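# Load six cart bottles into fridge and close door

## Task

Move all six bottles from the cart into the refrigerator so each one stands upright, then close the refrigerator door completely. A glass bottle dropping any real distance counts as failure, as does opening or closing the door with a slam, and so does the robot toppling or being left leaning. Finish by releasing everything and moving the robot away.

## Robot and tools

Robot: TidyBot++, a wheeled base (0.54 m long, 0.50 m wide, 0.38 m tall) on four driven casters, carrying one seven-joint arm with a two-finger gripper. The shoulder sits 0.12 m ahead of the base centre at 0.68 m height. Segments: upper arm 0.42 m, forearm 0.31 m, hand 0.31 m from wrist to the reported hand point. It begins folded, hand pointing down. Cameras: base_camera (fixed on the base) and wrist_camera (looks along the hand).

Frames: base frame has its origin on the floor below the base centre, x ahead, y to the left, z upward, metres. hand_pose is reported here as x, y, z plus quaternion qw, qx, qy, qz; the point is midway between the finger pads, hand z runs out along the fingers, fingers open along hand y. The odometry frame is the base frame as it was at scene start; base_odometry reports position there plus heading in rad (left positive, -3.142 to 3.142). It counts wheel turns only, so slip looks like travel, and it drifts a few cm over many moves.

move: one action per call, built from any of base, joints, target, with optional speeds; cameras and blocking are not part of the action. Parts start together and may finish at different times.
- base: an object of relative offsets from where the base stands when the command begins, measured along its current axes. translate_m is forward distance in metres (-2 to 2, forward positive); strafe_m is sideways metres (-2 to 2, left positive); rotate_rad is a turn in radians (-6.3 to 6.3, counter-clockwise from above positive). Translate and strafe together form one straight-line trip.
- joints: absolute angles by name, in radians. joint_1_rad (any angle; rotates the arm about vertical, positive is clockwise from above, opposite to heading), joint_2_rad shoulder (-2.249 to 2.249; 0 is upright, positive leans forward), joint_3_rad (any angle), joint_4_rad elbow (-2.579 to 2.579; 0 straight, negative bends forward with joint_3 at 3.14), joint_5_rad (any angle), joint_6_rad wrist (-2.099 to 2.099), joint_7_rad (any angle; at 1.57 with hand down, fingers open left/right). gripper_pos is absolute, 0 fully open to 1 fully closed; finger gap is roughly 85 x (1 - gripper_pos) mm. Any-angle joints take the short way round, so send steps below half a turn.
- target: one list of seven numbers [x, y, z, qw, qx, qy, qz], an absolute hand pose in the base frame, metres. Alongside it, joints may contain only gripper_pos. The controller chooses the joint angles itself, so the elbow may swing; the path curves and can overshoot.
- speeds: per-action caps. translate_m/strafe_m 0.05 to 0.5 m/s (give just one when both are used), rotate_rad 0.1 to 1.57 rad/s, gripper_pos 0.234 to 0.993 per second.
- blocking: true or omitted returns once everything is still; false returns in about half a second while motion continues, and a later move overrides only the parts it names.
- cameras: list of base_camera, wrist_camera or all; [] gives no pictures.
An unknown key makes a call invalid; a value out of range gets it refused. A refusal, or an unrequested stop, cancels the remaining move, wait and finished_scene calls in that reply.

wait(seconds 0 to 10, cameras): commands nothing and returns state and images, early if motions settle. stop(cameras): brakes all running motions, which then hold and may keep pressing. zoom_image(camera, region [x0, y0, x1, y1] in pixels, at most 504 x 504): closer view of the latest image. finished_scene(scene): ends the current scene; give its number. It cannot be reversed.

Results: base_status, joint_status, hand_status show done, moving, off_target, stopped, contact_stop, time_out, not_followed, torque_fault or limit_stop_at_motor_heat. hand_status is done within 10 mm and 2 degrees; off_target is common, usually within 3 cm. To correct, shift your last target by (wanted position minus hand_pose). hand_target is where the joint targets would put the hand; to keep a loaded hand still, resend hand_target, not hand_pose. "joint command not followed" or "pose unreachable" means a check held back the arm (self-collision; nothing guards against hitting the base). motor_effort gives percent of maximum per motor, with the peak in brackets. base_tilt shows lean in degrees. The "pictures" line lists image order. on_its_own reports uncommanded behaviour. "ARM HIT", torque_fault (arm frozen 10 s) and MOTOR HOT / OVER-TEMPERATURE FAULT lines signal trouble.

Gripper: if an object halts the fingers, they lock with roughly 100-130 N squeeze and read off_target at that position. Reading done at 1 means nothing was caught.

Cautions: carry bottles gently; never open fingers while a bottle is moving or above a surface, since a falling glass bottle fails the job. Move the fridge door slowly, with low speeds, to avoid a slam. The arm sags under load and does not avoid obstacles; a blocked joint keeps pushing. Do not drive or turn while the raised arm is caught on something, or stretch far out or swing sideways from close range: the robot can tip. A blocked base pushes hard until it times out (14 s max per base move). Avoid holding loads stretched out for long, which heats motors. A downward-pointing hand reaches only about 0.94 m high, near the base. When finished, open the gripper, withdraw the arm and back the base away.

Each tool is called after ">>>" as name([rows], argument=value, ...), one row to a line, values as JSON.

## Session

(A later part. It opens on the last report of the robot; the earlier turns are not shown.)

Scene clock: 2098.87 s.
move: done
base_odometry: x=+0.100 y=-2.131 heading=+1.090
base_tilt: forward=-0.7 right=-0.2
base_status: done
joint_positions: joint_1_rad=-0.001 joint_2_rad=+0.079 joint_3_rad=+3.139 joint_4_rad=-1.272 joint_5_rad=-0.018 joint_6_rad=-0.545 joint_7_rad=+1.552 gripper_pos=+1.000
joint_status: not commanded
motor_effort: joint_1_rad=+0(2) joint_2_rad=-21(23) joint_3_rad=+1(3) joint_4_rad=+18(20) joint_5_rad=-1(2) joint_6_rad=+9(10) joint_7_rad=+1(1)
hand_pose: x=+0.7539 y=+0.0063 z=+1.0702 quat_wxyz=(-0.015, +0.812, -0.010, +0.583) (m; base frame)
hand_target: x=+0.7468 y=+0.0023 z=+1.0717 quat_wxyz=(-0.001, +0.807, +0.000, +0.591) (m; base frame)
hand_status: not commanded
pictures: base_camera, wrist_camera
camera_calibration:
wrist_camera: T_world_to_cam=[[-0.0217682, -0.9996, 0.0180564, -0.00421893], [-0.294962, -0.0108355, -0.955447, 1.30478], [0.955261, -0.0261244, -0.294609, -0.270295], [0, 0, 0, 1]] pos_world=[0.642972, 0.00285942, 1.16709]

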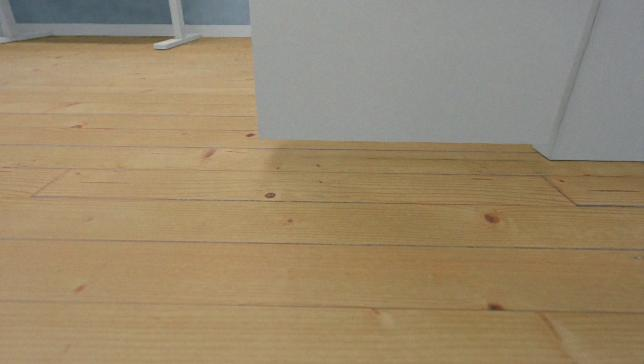

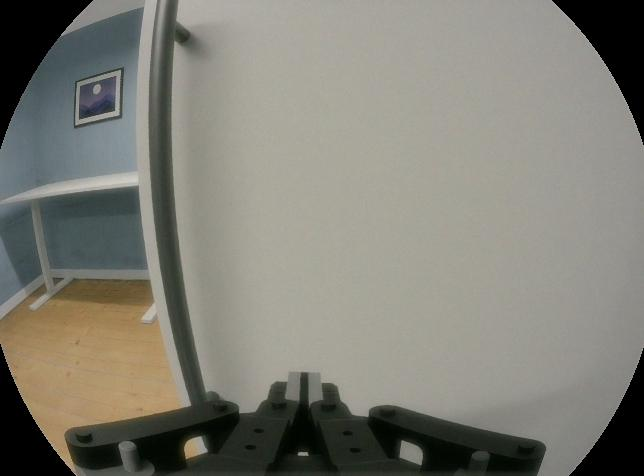

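>>> zoom_image(camera="wrist_camera", region=[100, 60, 300, 220])

>>> zoom_image(camera="base_camera", region=[460, 60, 640, 180])

Scaled by 2.520.

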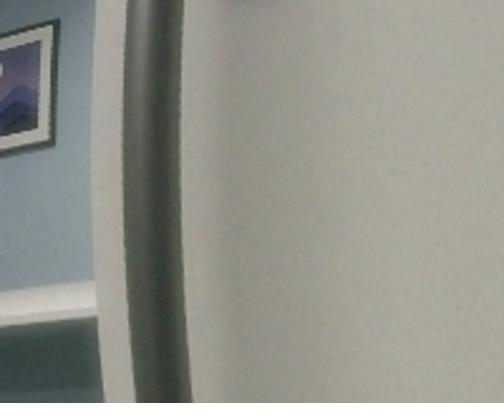

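Scaled by 2.800.

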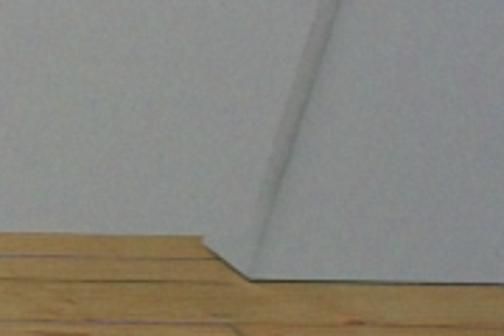

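>>> move(base={"translate_m": 0.14}, speeds={"translate_m": 0.12})

Scene clock: 2199.30 s.
move: done
base_odometry: x=+0.165 y=-2.006 heading=+1.090
base_tilt: forward=-0.7 right=-0.2
base_status: done
joint_positions: joint_1_rad=-0.001 joint_2_rad=+0.079 joint_3_rad=+3.139 joint_4_rad=-1.273 joint_5_rad=-0.018 joint_6_rad=-0.545 joint_7_rad=+1.552 gripper_pos=+1.000
joint_status: not commanded
motor_effort: joint_1_rad=+0(1) joint_2_rad=-21(26) joint_3_rad=+1(2) joint_4_rad=+19(20) joint_5_rad=-1(1) joint_6_rad=+9(10) joint_7_rad=+0(1)
hand_pose: x=+0.7538 y=+0.0063 z=+1.0704 quat_wxyz=(-0.015, +0.812, -0.010, +0.583) (m; base frame)
hand_target: x=+0.7468 y=+0.0023 z=+1.0717 quat_wxyz=(-0.001, +0.807, +0.000, +0.591) (m; base frame)
hand_status: not commanded
pictures: base_camera, wrist_camera
camera_calibration:
wrist_camera: T_world_to_cam=[[-0.021786, -0.9996, 0.0180415, -0.00419938], [-0.294415, -0.010831, -0.955616, 1.30472], [0.955429, -0.0261308, -0.294061, -0.270785], [0, 0, 0, 1]] pos_world=[0.642753, 0.00285792, 1.16726]

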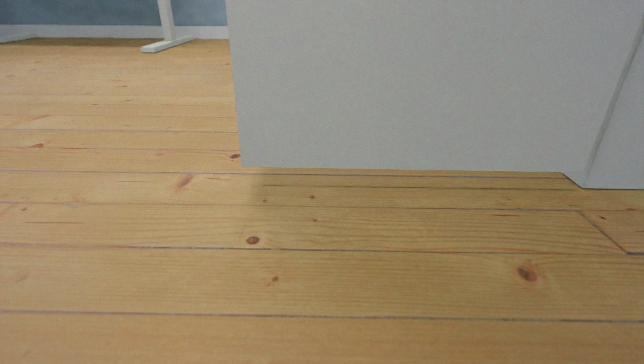

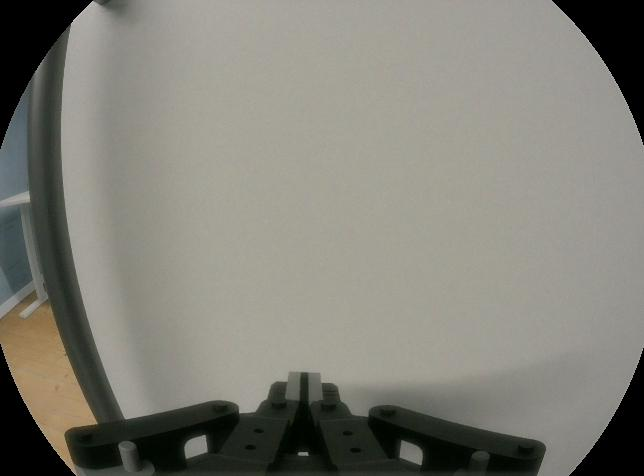

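>>> move(base={"translate_m": 0.045}, speeds={"translate_m": 0.05})

Scene clock: 2209.20 s.
move: done
base_odometry: x=+0.186 y=-1.966 heading=+1.089
base_tilt: forward=-0.7 right=-0.2
base_status: done
joint_positions: joint_1_rad=-0.001 joint_2_rad=+0.078 joint_3_rad=+3.139 joint_4_rad=-1.273 joint_5_rad=-0.018 joint_6_rad=-0.545 joint_7_rad=+1.552 gripper_pos=+1.000
joint_status: not commanded
motor_effort: joint_1_rad=+0(1) joint_2_rad=-20(24) joint_3_rad=+1(2) joint_4_rad=+19(20) joint_5_rad=-1(1) joint_6_rad=+9(10) joint_7_rad=+0(1)
hand_pose: x=+0.7537 y=+0.0063 z=+1.0705 quat_wxyz=(-0.015, +0.812, -0.010, +0.583) (m; base frame)
hand_target: x=+0.7468 y=+0.0023 z=+1.0717 quat_wxyz=(-0.001, +0.807, +0.000, +0.591) (m; base frame)
hand_status: not commanded
pictures: base_camera, wrist_camera
camera_calibration:
wrist_camera: T_world_to_cam=[[-0.0217892, -0.9996, 0.0180389, -0.00419754], [-0.294301, -0.0108306, -0.955652, 1.3047], [0.955464, -0.0261318, -0.293947, -0.270829], [0, 0, 0, 1]] pos_world=[0.642651, 0.00285767, 1.16731]

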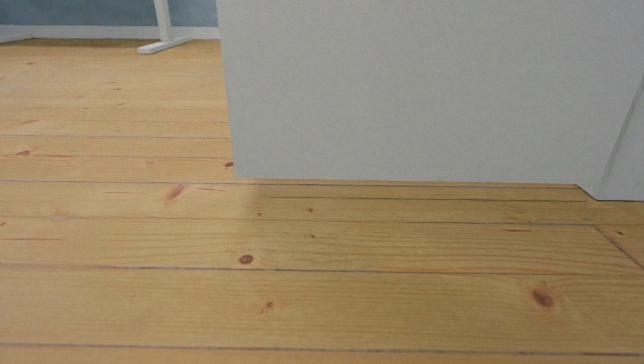

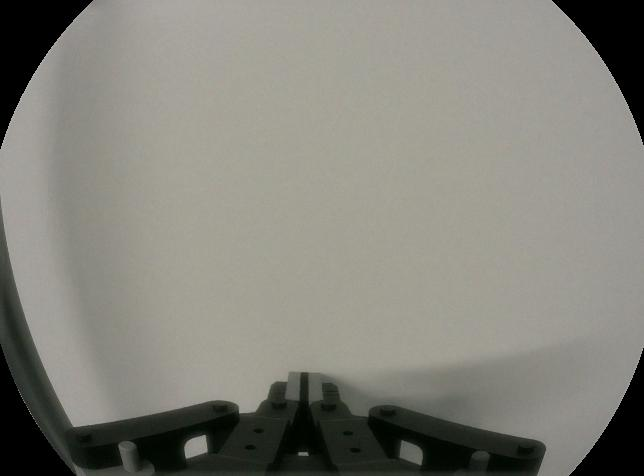

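>>> move(base={"translate_m": 0.147, "strafe_m": 0.195, "rotate_rad": -0.2618}, speeds={"translate_m": 0.11, "rotate_rad": 0.12})

Scene clock: 2216.07 s.
move: done
base_odometry: x=+0.081 y=-1.746 heading=+0.826
base_tilt: forward=-0.7 right=-0.2
base_status: done
joint_positions: joint_1_rad=-0.003 joint_2_rad=+0.057 joint_3_rad=+3.136 joint_4_rad=-1.293 joint_5_rad=-0.018 joint_6_rad=-0.538 joint_7_rad=+1.552 gripper_pos=+1.000
joint_status: not commanded
motor_effort: joint_1_rad=+1(4) joint_2_rad=-21(22) joint_3_rad=+1(5) joint_4_rad=+19(24) joint_5_rad=-1(2) joint_6_rad=+9(18) joint_7_rad=+0(1)
hand_pose: x=+0.7453 y=+0.0090 z=+1.0742 quat_wxyz=(-0.016, +0.810, -0.008, +0.587) (m; base frame)
hand_target: x=+0.7468 y=+0.0023 z=+1.0717 quat_wxyz=(-0.001, +0.807, +0.000, +0.591) (m; base frame)
hand_status: not commanded
pictures: base_camera, wrist_camera
camera_calibration:
wrist_camera: T_world_to_cam=[[-0.0175766, -0.999689, 0.0176845, -0.00449646], [-0.285865, -0.0119244, -0.958196, 1.30229], [0.958109, -0.0218972, -0.285566, -0.27261], [0, 0, 0, 1]] pos_world=[0.63339, 0.00506459, 1.17008]

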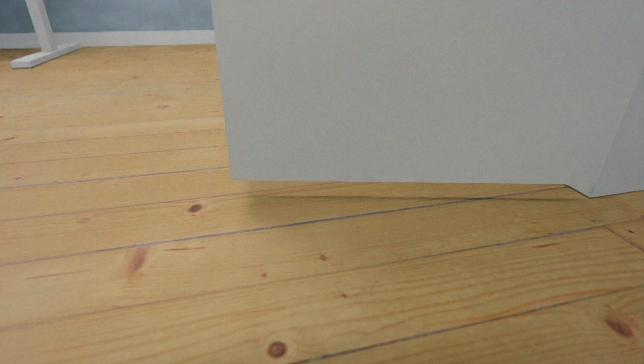

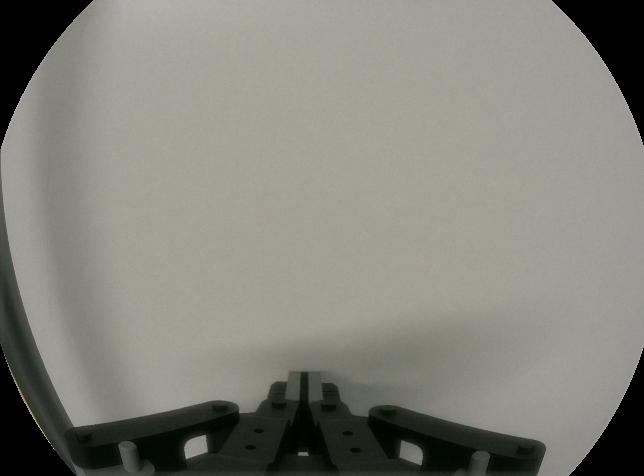

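>>> move(base={"translate_m": 0.147, "strafe_m": 0.195, "rotate_rad": -0.2618}, speeds={"translate_m": 0.11, "rotate_rad": 0.12})

Scene clock: 2224.30 s.
move: done
base_odometry: x=+0.037 y=-1.505 heading=+0.563
base_tilt: forward=-0.7 right=-0.2
base_status: done
joint_positions: joint_1_rad=-0.002 joint_2_rad=+0.054 joint_3_rad=+3.137 joint_4_rad=-1.293 joint_5_rad=-0.018 joint_6_rad=-0.533 joint_7_rad=+1.552 gripper_pos=+1.000
joint_status: not commanded
motor_effort: joint_1_rad=+0(2) joint_2_rad=-20(22) joint_3_rad=+1(3) joint_4_rad=+19(23) joint_5_rad=-1(2) joint_6_rad=+9(17) joint_7_rad=+0(1)
hand_pose: x=+0.7448 y=+0.0085 z=+1.0766 quat_wxyz=(-0.016, +0.808, -0.008, +0.589) (m; base frame)
hand_target: x=+0.7468 y=+0.0023 z=+1.0717 quat_wxyz=(-0.001, +0.807, +0.000, +0.591) (m; base frame)
hand_status: not commanded
pictures: base_camera, wrist_camera
camera_calibration:
wrist_camera: T_world_to_cam=[[-0.0186169, -0.999673, 0.0175578, -0.00417437], [-0.279975, -0.0116459, -0.959937, 1.3019], [0.959827, -0.0227868, -0.279667, -0.279135], [0, 0, 0, 1]] pos_world=[0.632343, 0.00462823, 1.17175]

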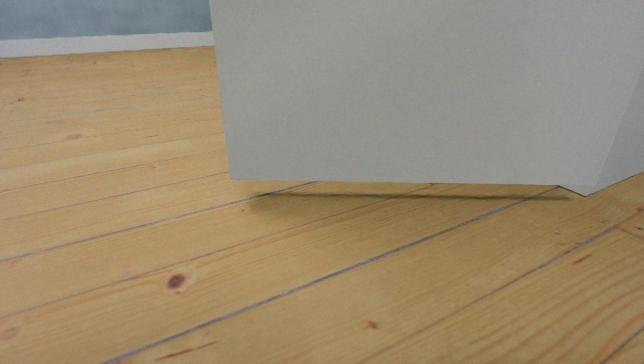

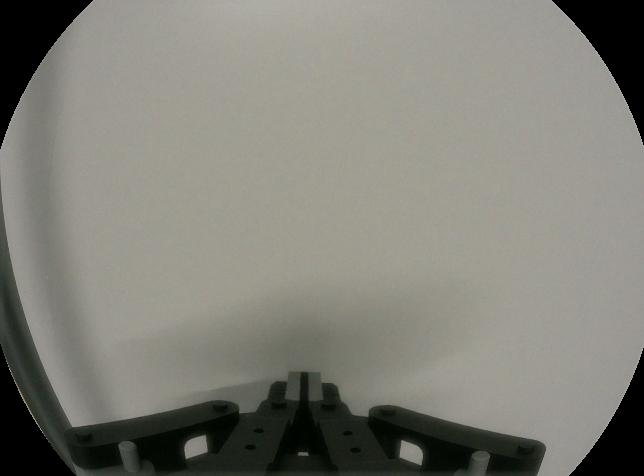

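>>> move(base={"translate_m": 0.147, "strafe_m": 0.195, "rotate_rad": -0.2618}, speeds={"translate_m": 0.11, "rotate_rad": 0.12})

>>> move(base={"translate_m": 0.147, "strafe_m": 0.195, "rotate_rad": -0.2618}, speeds={"translate_m": 0.11, "rotate_rad": 0.12})

Scene clock: 2232.30 s.
move: done
base_odometry: x=+0.057 y=-1.262 heading=+0.301
base_tilt: forward=-0.7 right=-0.2
base_status: done
joint_positions: joint_1_rad=-0.002 joint_2_rad=+0.053 joint_3_rad=+3.137 joint_4_rad=-1.294 joint_5_rad=-0.018 joint_6_rad=-0.530 joint_7_rad=+1.552 gripper_pos=+1.000
joint_status: not commanded
motor_effort: joint_1_rad=+0(3) joint_2_rad=-21(22) joint_3_rad=+1(3) joint_4_rad=+19(22) joint_5_rad=-1(2) joint_6_rad=+9(15) joint_7_rad=+0(1)
hand_pose: x=+0.7445 y=+0.0083 z=+1.0782 quat_wxyz=(-0.016, +0.807, -0.008, +0.591) (m; base frame)
hand_target: x=+0.7468 y=+0.0023 z=+1.0717 quat_wxyz=(-0.001, +0.807, +0.000, +0.591) (m; base frame)
hand_status: not commanded
pictures: base_camera, wrist_camera
camera_calibration:
wrist_camera: T_world_to_cam=[[-0.018974, -0.999668, 0.0174588, -0.00399249], [-0.276045, -0.0115454, -0.961075, 1.30167], [0.960957, -0.0230548, -0.275734, -0.283451], [0, 0, 0, 1]] pos_world=[0.631628, 0.00450219, 1.17292]

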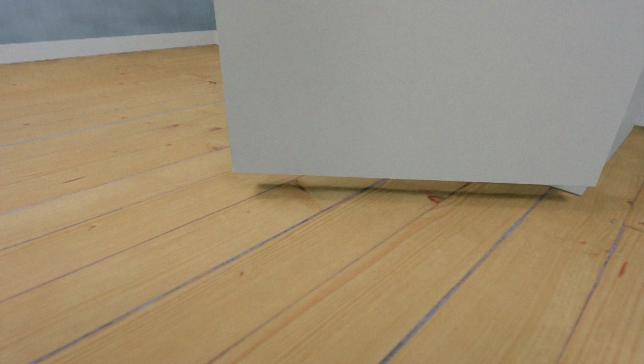

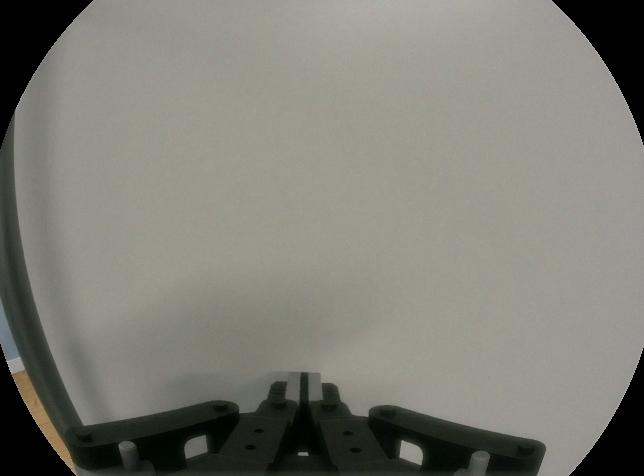

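Scene clock: 2235.10 s.
move: done
base_odometry: x=+0.140 y=-1.032 heading=+0.038
base_tilt: forward=-0.7 right=-0.2
base_status: done
joint_positions: joint_1_rad=-0.002 joint_2_rad=+0.053 joint_3_rad=+3.138 joint_4_rad=-1.294 joint_5_rad=-0.018 joint_6_rad=-0.530 joint_7_rad=+1.552 gripper_pos=+1.000
joint_status: not commanded
motor_effort: joint_1_rad=+0(3) joint_2_rad=-21(22) joint_3_rad=+2(3) joint_4_rad=+19(20) joint_5_rad=-1(2) joint_6_rad=+9(10) joint_7_rad=+0(1)
hand_pose: x=+0.7445 y=+0.0078 z=+1.0782 quat_wxyz=(-0.016, +0.807, -0.009, +0.591) (m; base frame)
hand_target: x=+0.7468 y=+0.0023 z=+1.0717 quat_wxyz=(-0.001, +0.807, +0.000, +0.591) (m; base frame)
hand_status: not commanded
pictures: base_camera, wrist_camera
camera_calibration:
wrist_camera: T_world_to_cam=[[-0.0198546, -0.99965, 0.0174867, -0.00390662], [-0.276055, -0.0113291, -0.961075, 1.30167], [0.960937, -0.023909, -0.275734, -0.283455], [0, 0, 0, 1]] pos_world=[0.631638, 0.00406436, 1.17292]

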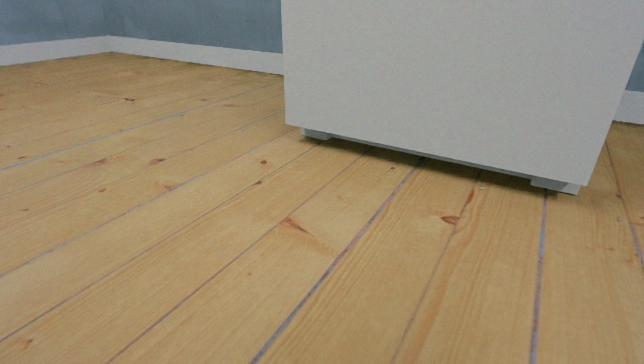

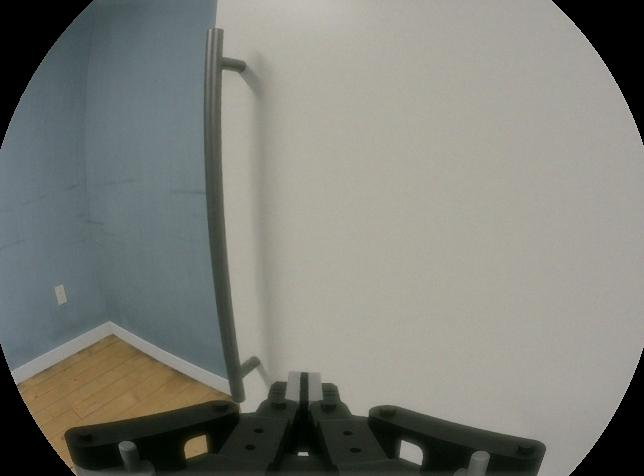

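>>> zoom_image(camera="base_camera", region=[270, 60, 470, 180])

>>> zoom_image(camera="base_camera", region=[470, 60, 644, 210])

>>> zoom_image(camera="wrist_camera", region=[160, 240, 340, 420])

Scaled by 2.520.

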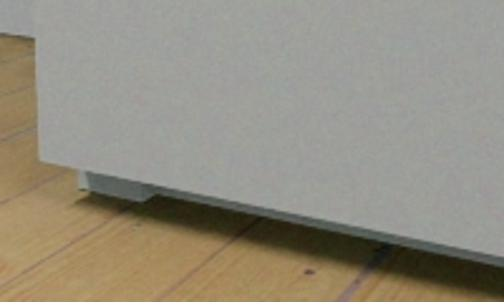

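Scaled by 2.897.

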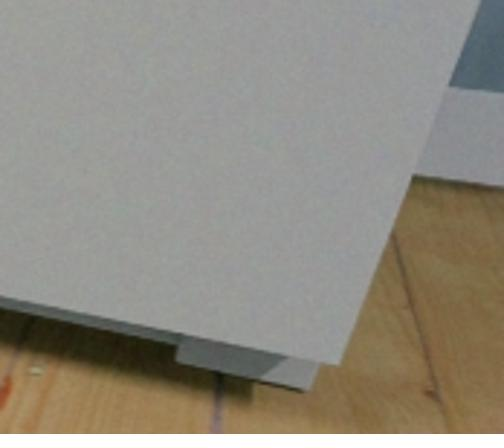

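Scaled by 2.800.

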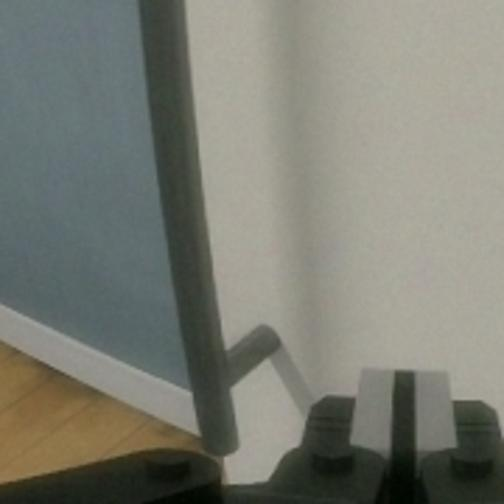

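>>> move(base={"translate_m": 0.154, "strafe_m": 0.451, "rotate_rad": -0.5}, speeds={"translate_m": 0.25, "rotate_rad": 0.3})

Scene clock: 2285.53 s.
move: done
base_odometry: x=+0.277 y=-0.576 heading=-0.464
base_tilt: forward=-0.7 right=-0.2
base_status: done
joint_positions: joint_1_rad=-0.004 joint_2_rad=+0.053 joint_3_rad=+3.137 joint_4_rad=-1.294 joint_5_rad=-0.018 joint_6_rad=-0.530 joint_7_rad=+1.552 gripper_pos=+1.000
joint_status: not commanded
motor_effort: joint_1_rad=+0(3) joint_2_rad=-20(21) joint_3_rad=+2(3) joint_4_rad=+19(20) joint_5_rad=-1(2) joint_6_rad=+9(10) joint_7_rad=+0(1)
hand_pose: x=+0.7445 y=+0.0093 z=+1.0782 quat_wxyz=(-0.016, +0.807, -0.008, +0.591) (m; base frame)
hand_target: x=+0.7468 y=+0.0023 z=+1.0717 quat_wxyz=(-0.001, +0.807, +0.000, +0.591) (m; base frame)
hand_status: not commanded
pictures: base_camera, wrist_camera
camera_calibration:
wrist_camera: T_world_to_cam=[[-0.0173883, -0.999697, 0.0174308, -0.00416227], [-0.276027, -0.0119563, -0.961076, 1.30167], [0.960993, -0.0215228, -0.275735, -0.283449], [0, 0, 0, 1]] pos_world=[0.631614, 0.00530157, 1.17292]

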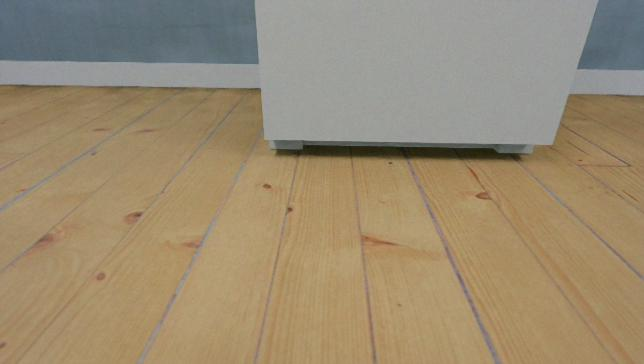

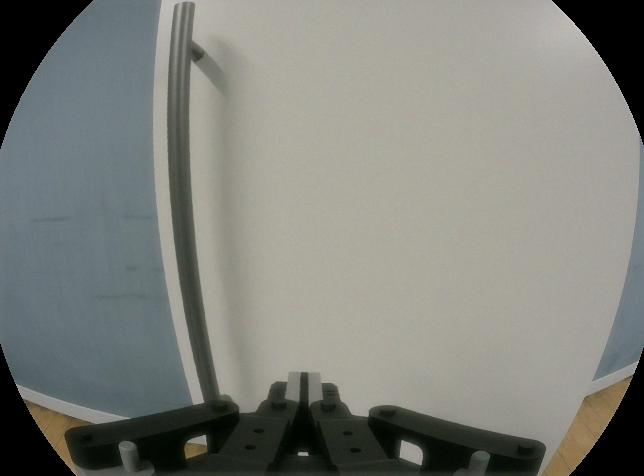

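>>> zoom_image(camera="base_camera", region=[245, 60, 425, 170])

>>> zoom_image(camera="base_camera", region=[425, 60, 605, 170])

Scaled by 2.800.

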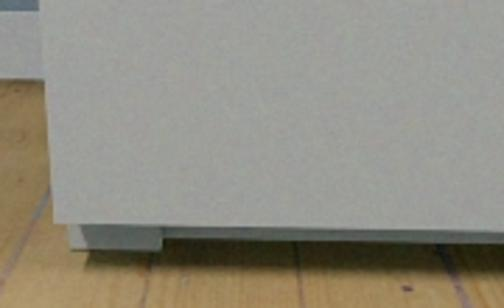

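Scaled by 2.800.

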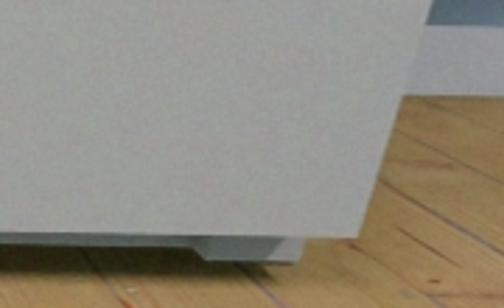

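>>> move(base={"translate_m": 0.16}, speeds={"translate_m": 0.15})

>>> move(base={"translate_m": 0.03}, speeds={"translate_m": 0.05})

Scene clock: 2309.47 s.
move: done
base_odometry: x=+0.420 y=-0.647 heading=-0.463
base_tilt: forward=-0.7 right=-0.2
base_status: done
joint_positions: joint_1_rad=-0.003 joint_2_rad=+0.053 joint_3_rad=+3.137 joint_4_rad=-1.294 joint_5_rad=-0.018 joint_6_rad=-0.530 joint_7_rad=+1.552 gripper_pos=+1.000
joint_status: not commanded
motor_effort: joint_1_rad=+1(1) joint_2_rad=-20(24) joint_3_rad=+1(2) joint_4_rad=+19(20) joint_5_rad=-1(2) joint_6_rad=+9(10) joint_7_rad=+0(1)
hand_pose: x=+0.7446 y=+0.0093 z=+1.0779 quat_wxyz=(-0.016, +0.807, -0.008, +0.591) (m; base frame)
hand_target: x=+0.7468 y=+0.0023 z=+1.0717 quat_wxyz=(-0.001, +0.807, +0.000, +0.591) (m; base frame)
hand_status: not commanded
pictures: base_camera, wrist_camera
camera_calibration:
wrist_camera: T_world_to_cam=[[-0.0174687, -0.999695, 0.01744, -0.00415897], [-0.276451, -0.0119335, -0.960954, 1.30163], [0.960869, -0.0216079, -0.276159, -0.283145], [0, 0, 0, 1]] pos_world=[0.631831, 0.00525711, 1.17269]

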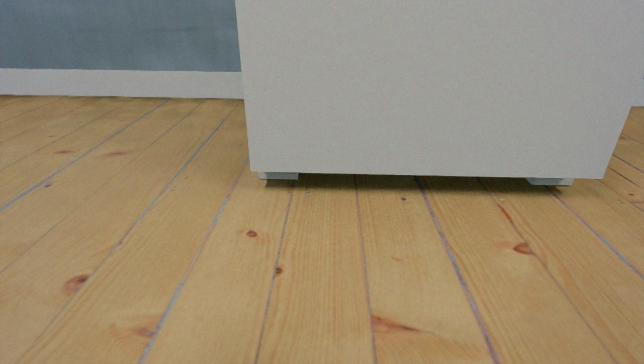

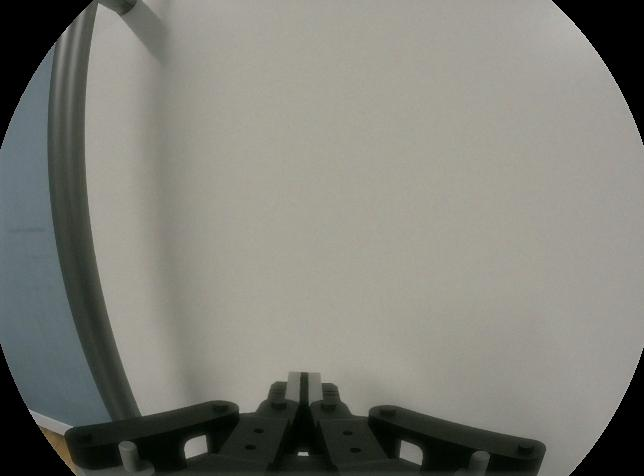

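Scene clock: 2310.57 s.
move: done
base_odometry: x=+0.447 y=-0.660 heading=-0.463
base_tilt: forward=-0.7 right=-0.2
base_status: done
joint_positions: joint_1_rad=-0.003 joint_2_rad=+0.054 joint_3_rad=+3.137 joint_4_rad=-1.294 joint_5_rad=-0.018 joint_6_rad=-0.530 joint_7_rad=+1.552 gripper_pos=+1.000
joint_status: not commanded
motor_effort: joint_1_rad=+0(2) joint_2_rad=-20(24) joint_3_rad=+1(3) joint_4_rad=+20(20) joint_5_rad=-1(1) joint_6_rad=+9(10) joint_7_rad=+0(1)
hand_pose: x=+0.7447 y=+0.0093 z=+1.0778 quat_wxyz=(-0.016, +0.807, -0.008, +0.591) (m; base frame)
hand_target: x=+0.7468 y=+0.0023 z=+1.0717 quat_wxyz=(-0.001, +0.807, +0.000, +0.591) (m; base frame)
hand_status: not commanded
pictures: base_camera, wrist_camera
camera_calibration:
wrist_camera: T_world_to_cam=[[-0.0174641, -0.999695, 0.0174456, -0.00416329], [-0.276705, -0.0119343, -0.960881, 1.30161], [0.960796, -0.0216082, -0.276413, -0.282963], [0, 0, 0, 1]] pos_world=[0.631961, 0.00525755, 1.17255]

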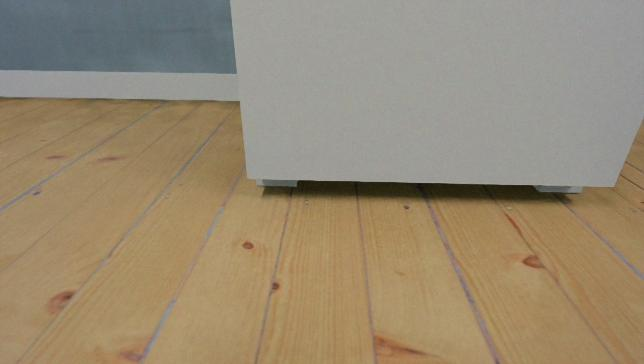

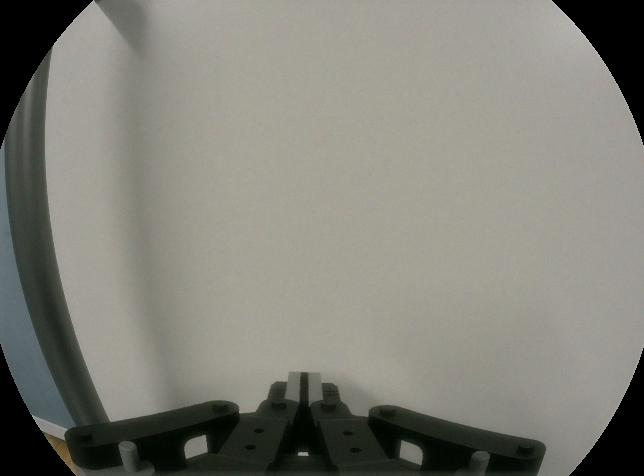

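>>> move(base={"translate_m": 0.025}, speeds={"translate_m": 0.05})

Scene clock: 2315.07 s.
move: done
base_odometry: x=+0.470 y=-0.671 heading=-0.462
base_tilt: forward=-0.7 right=-0.2
base_status: done
joint_positions: joint_1_rad=-0.003 joint_2_rad=+0.035 joint_3_rad=+3.137 joint_4_rad=-1.304 joint_5_rad=-0.018 joint_6_rad=-0.549 joint_7_rad=+1.552 gripper_pos=+1.000
joint_status: not commanded
motor_effort: joint_1_rad=+1(1) joint_2_rad=-14(22) joint_3_rad=+2(3) joint_4_rad=+22(25) joint_5_rad=-1(1) joint_6_rad=+16(21) joint_7_rad=+1(1)
hand_pose: x=+0.7354 y=+0.0093 z=+1.0778 quat_wxyz=(-0.016, +0.810, -0.008, +0.587) (m; base frame)
hand_target: x=+0.7468 y=+0.0023 z=+1.0717 quat_wxyz=(-0.001, +0.807, +0.000, +0.591) (m; base frame)
hand_status: not commanded
pictures: base_camera, wrist_camera
camera_calibration:
wrist_camera: T_world_to_cam=[[-0.0169615, -0.999697, 0.0178638, -0.00509786], [-0.286218, -0.0122641, -0.958086, 1.30301], [0.958014, -0.0213635, -0.285923, -0.261692], [0, 0, 0, 1]] pos_world=[0.623564, 0.00529329, 1.17367]

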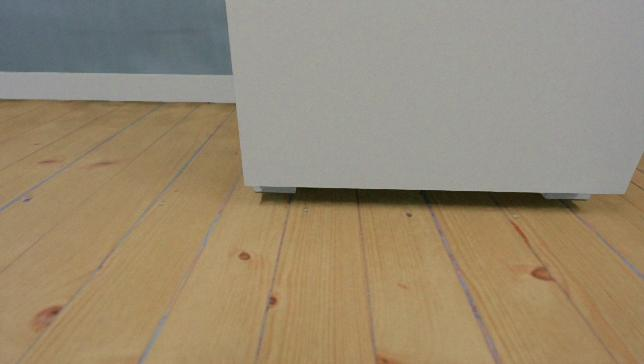

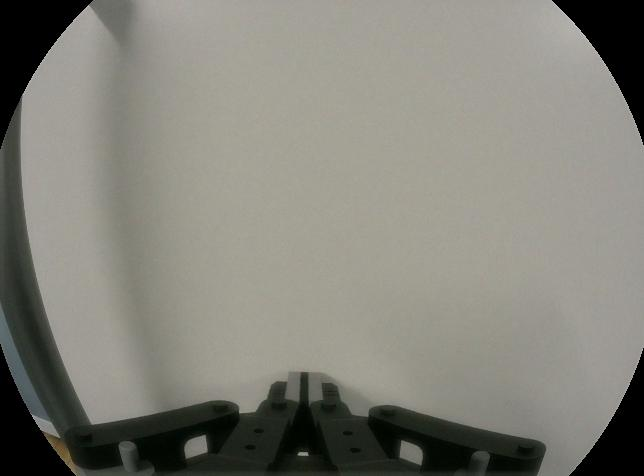

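>>> zoom_image(camera="base_camera", region=[220, 130, 330, 210])

>>> zoom_image(camera="base_camera", region=[534, 130, 644, 210])

Scaled by 4.582.

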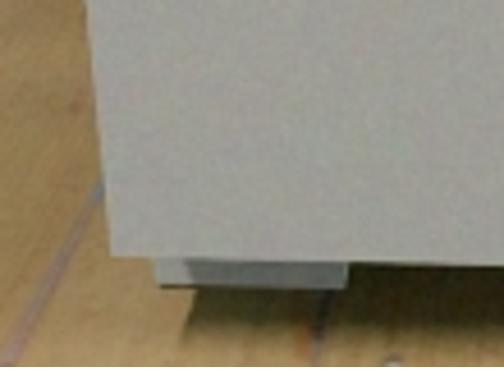

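Scaled by 4.582.

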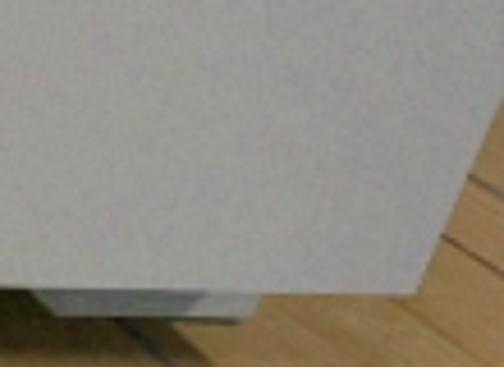

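>>> move(base={"translate_m": -0.5}, speeds={"translate_m": 0.3})

Scene clock: 2332.30 s.
move: done
base_odometry: x=+0.022 y=-0.448 heading=-0.462
base_tilt: forward=-0.7 right=-0.2
base_status: done
joint_positions: joint_1_rad=-0.002 joint_2_rad=+0.056 joint_3_rad=+3.138 joint_4_rad=-1.304 joint_5_rad=-0.018 joint_6_rad=-0.520 joint_7_rad=+1.552 gripper_pos=+1.000
joint_status: not commanded
motor_effort: joint_1_rad=+0(5) joint_2_rad=-20(24) joint_3_rad=+1(4) joint_4_rad=+18(22) joint_5_rad=-1(2) joint_6_rad=+9(15) joint_7_rad=+0(1)
hand_pose: x=+0.7462 y=+0.0074 z=+1.0734 quat_wxyz=(-0.015, +0.807, -0.009, +0.590) (m; base frame)
hand_target: x=+0.7468 y=+0.0023 z=+1.0717 quat_wxyz=(-0.001, +0.807, +0.000, +0.591) (m; base frame)
hand_status: not commanded
pictures: base_camera, wrist_camera
camera_calibration:
wrist_camera: T_world_to_cam=[[-0.0205942, -0.999634, 0.0175247, -0.00370038], [-0.278787, -0.0110915, -0.960289, 1.29872], [0.960132, -0.0246621, -0.278457, -0.282896], [0, 0, 0, 1]] pos_world=[0.633608, 0.00372888, 1.16844]

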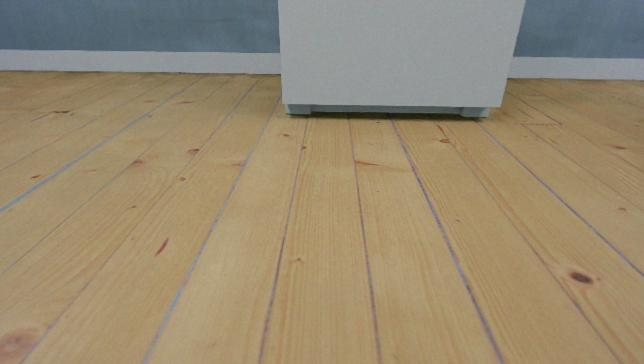

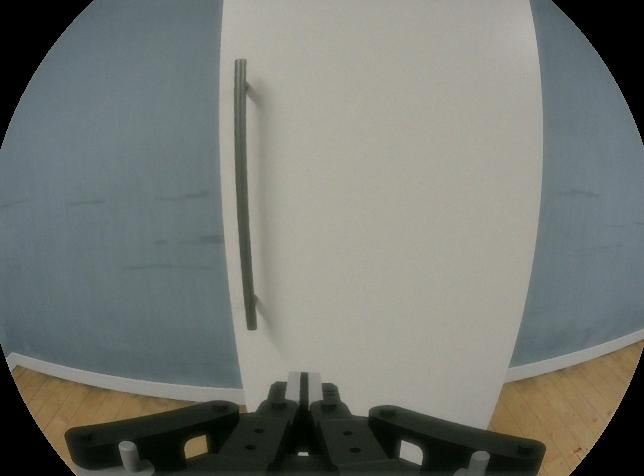

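>>> finished_scene(scene=1)

The scene is finished: the task was done.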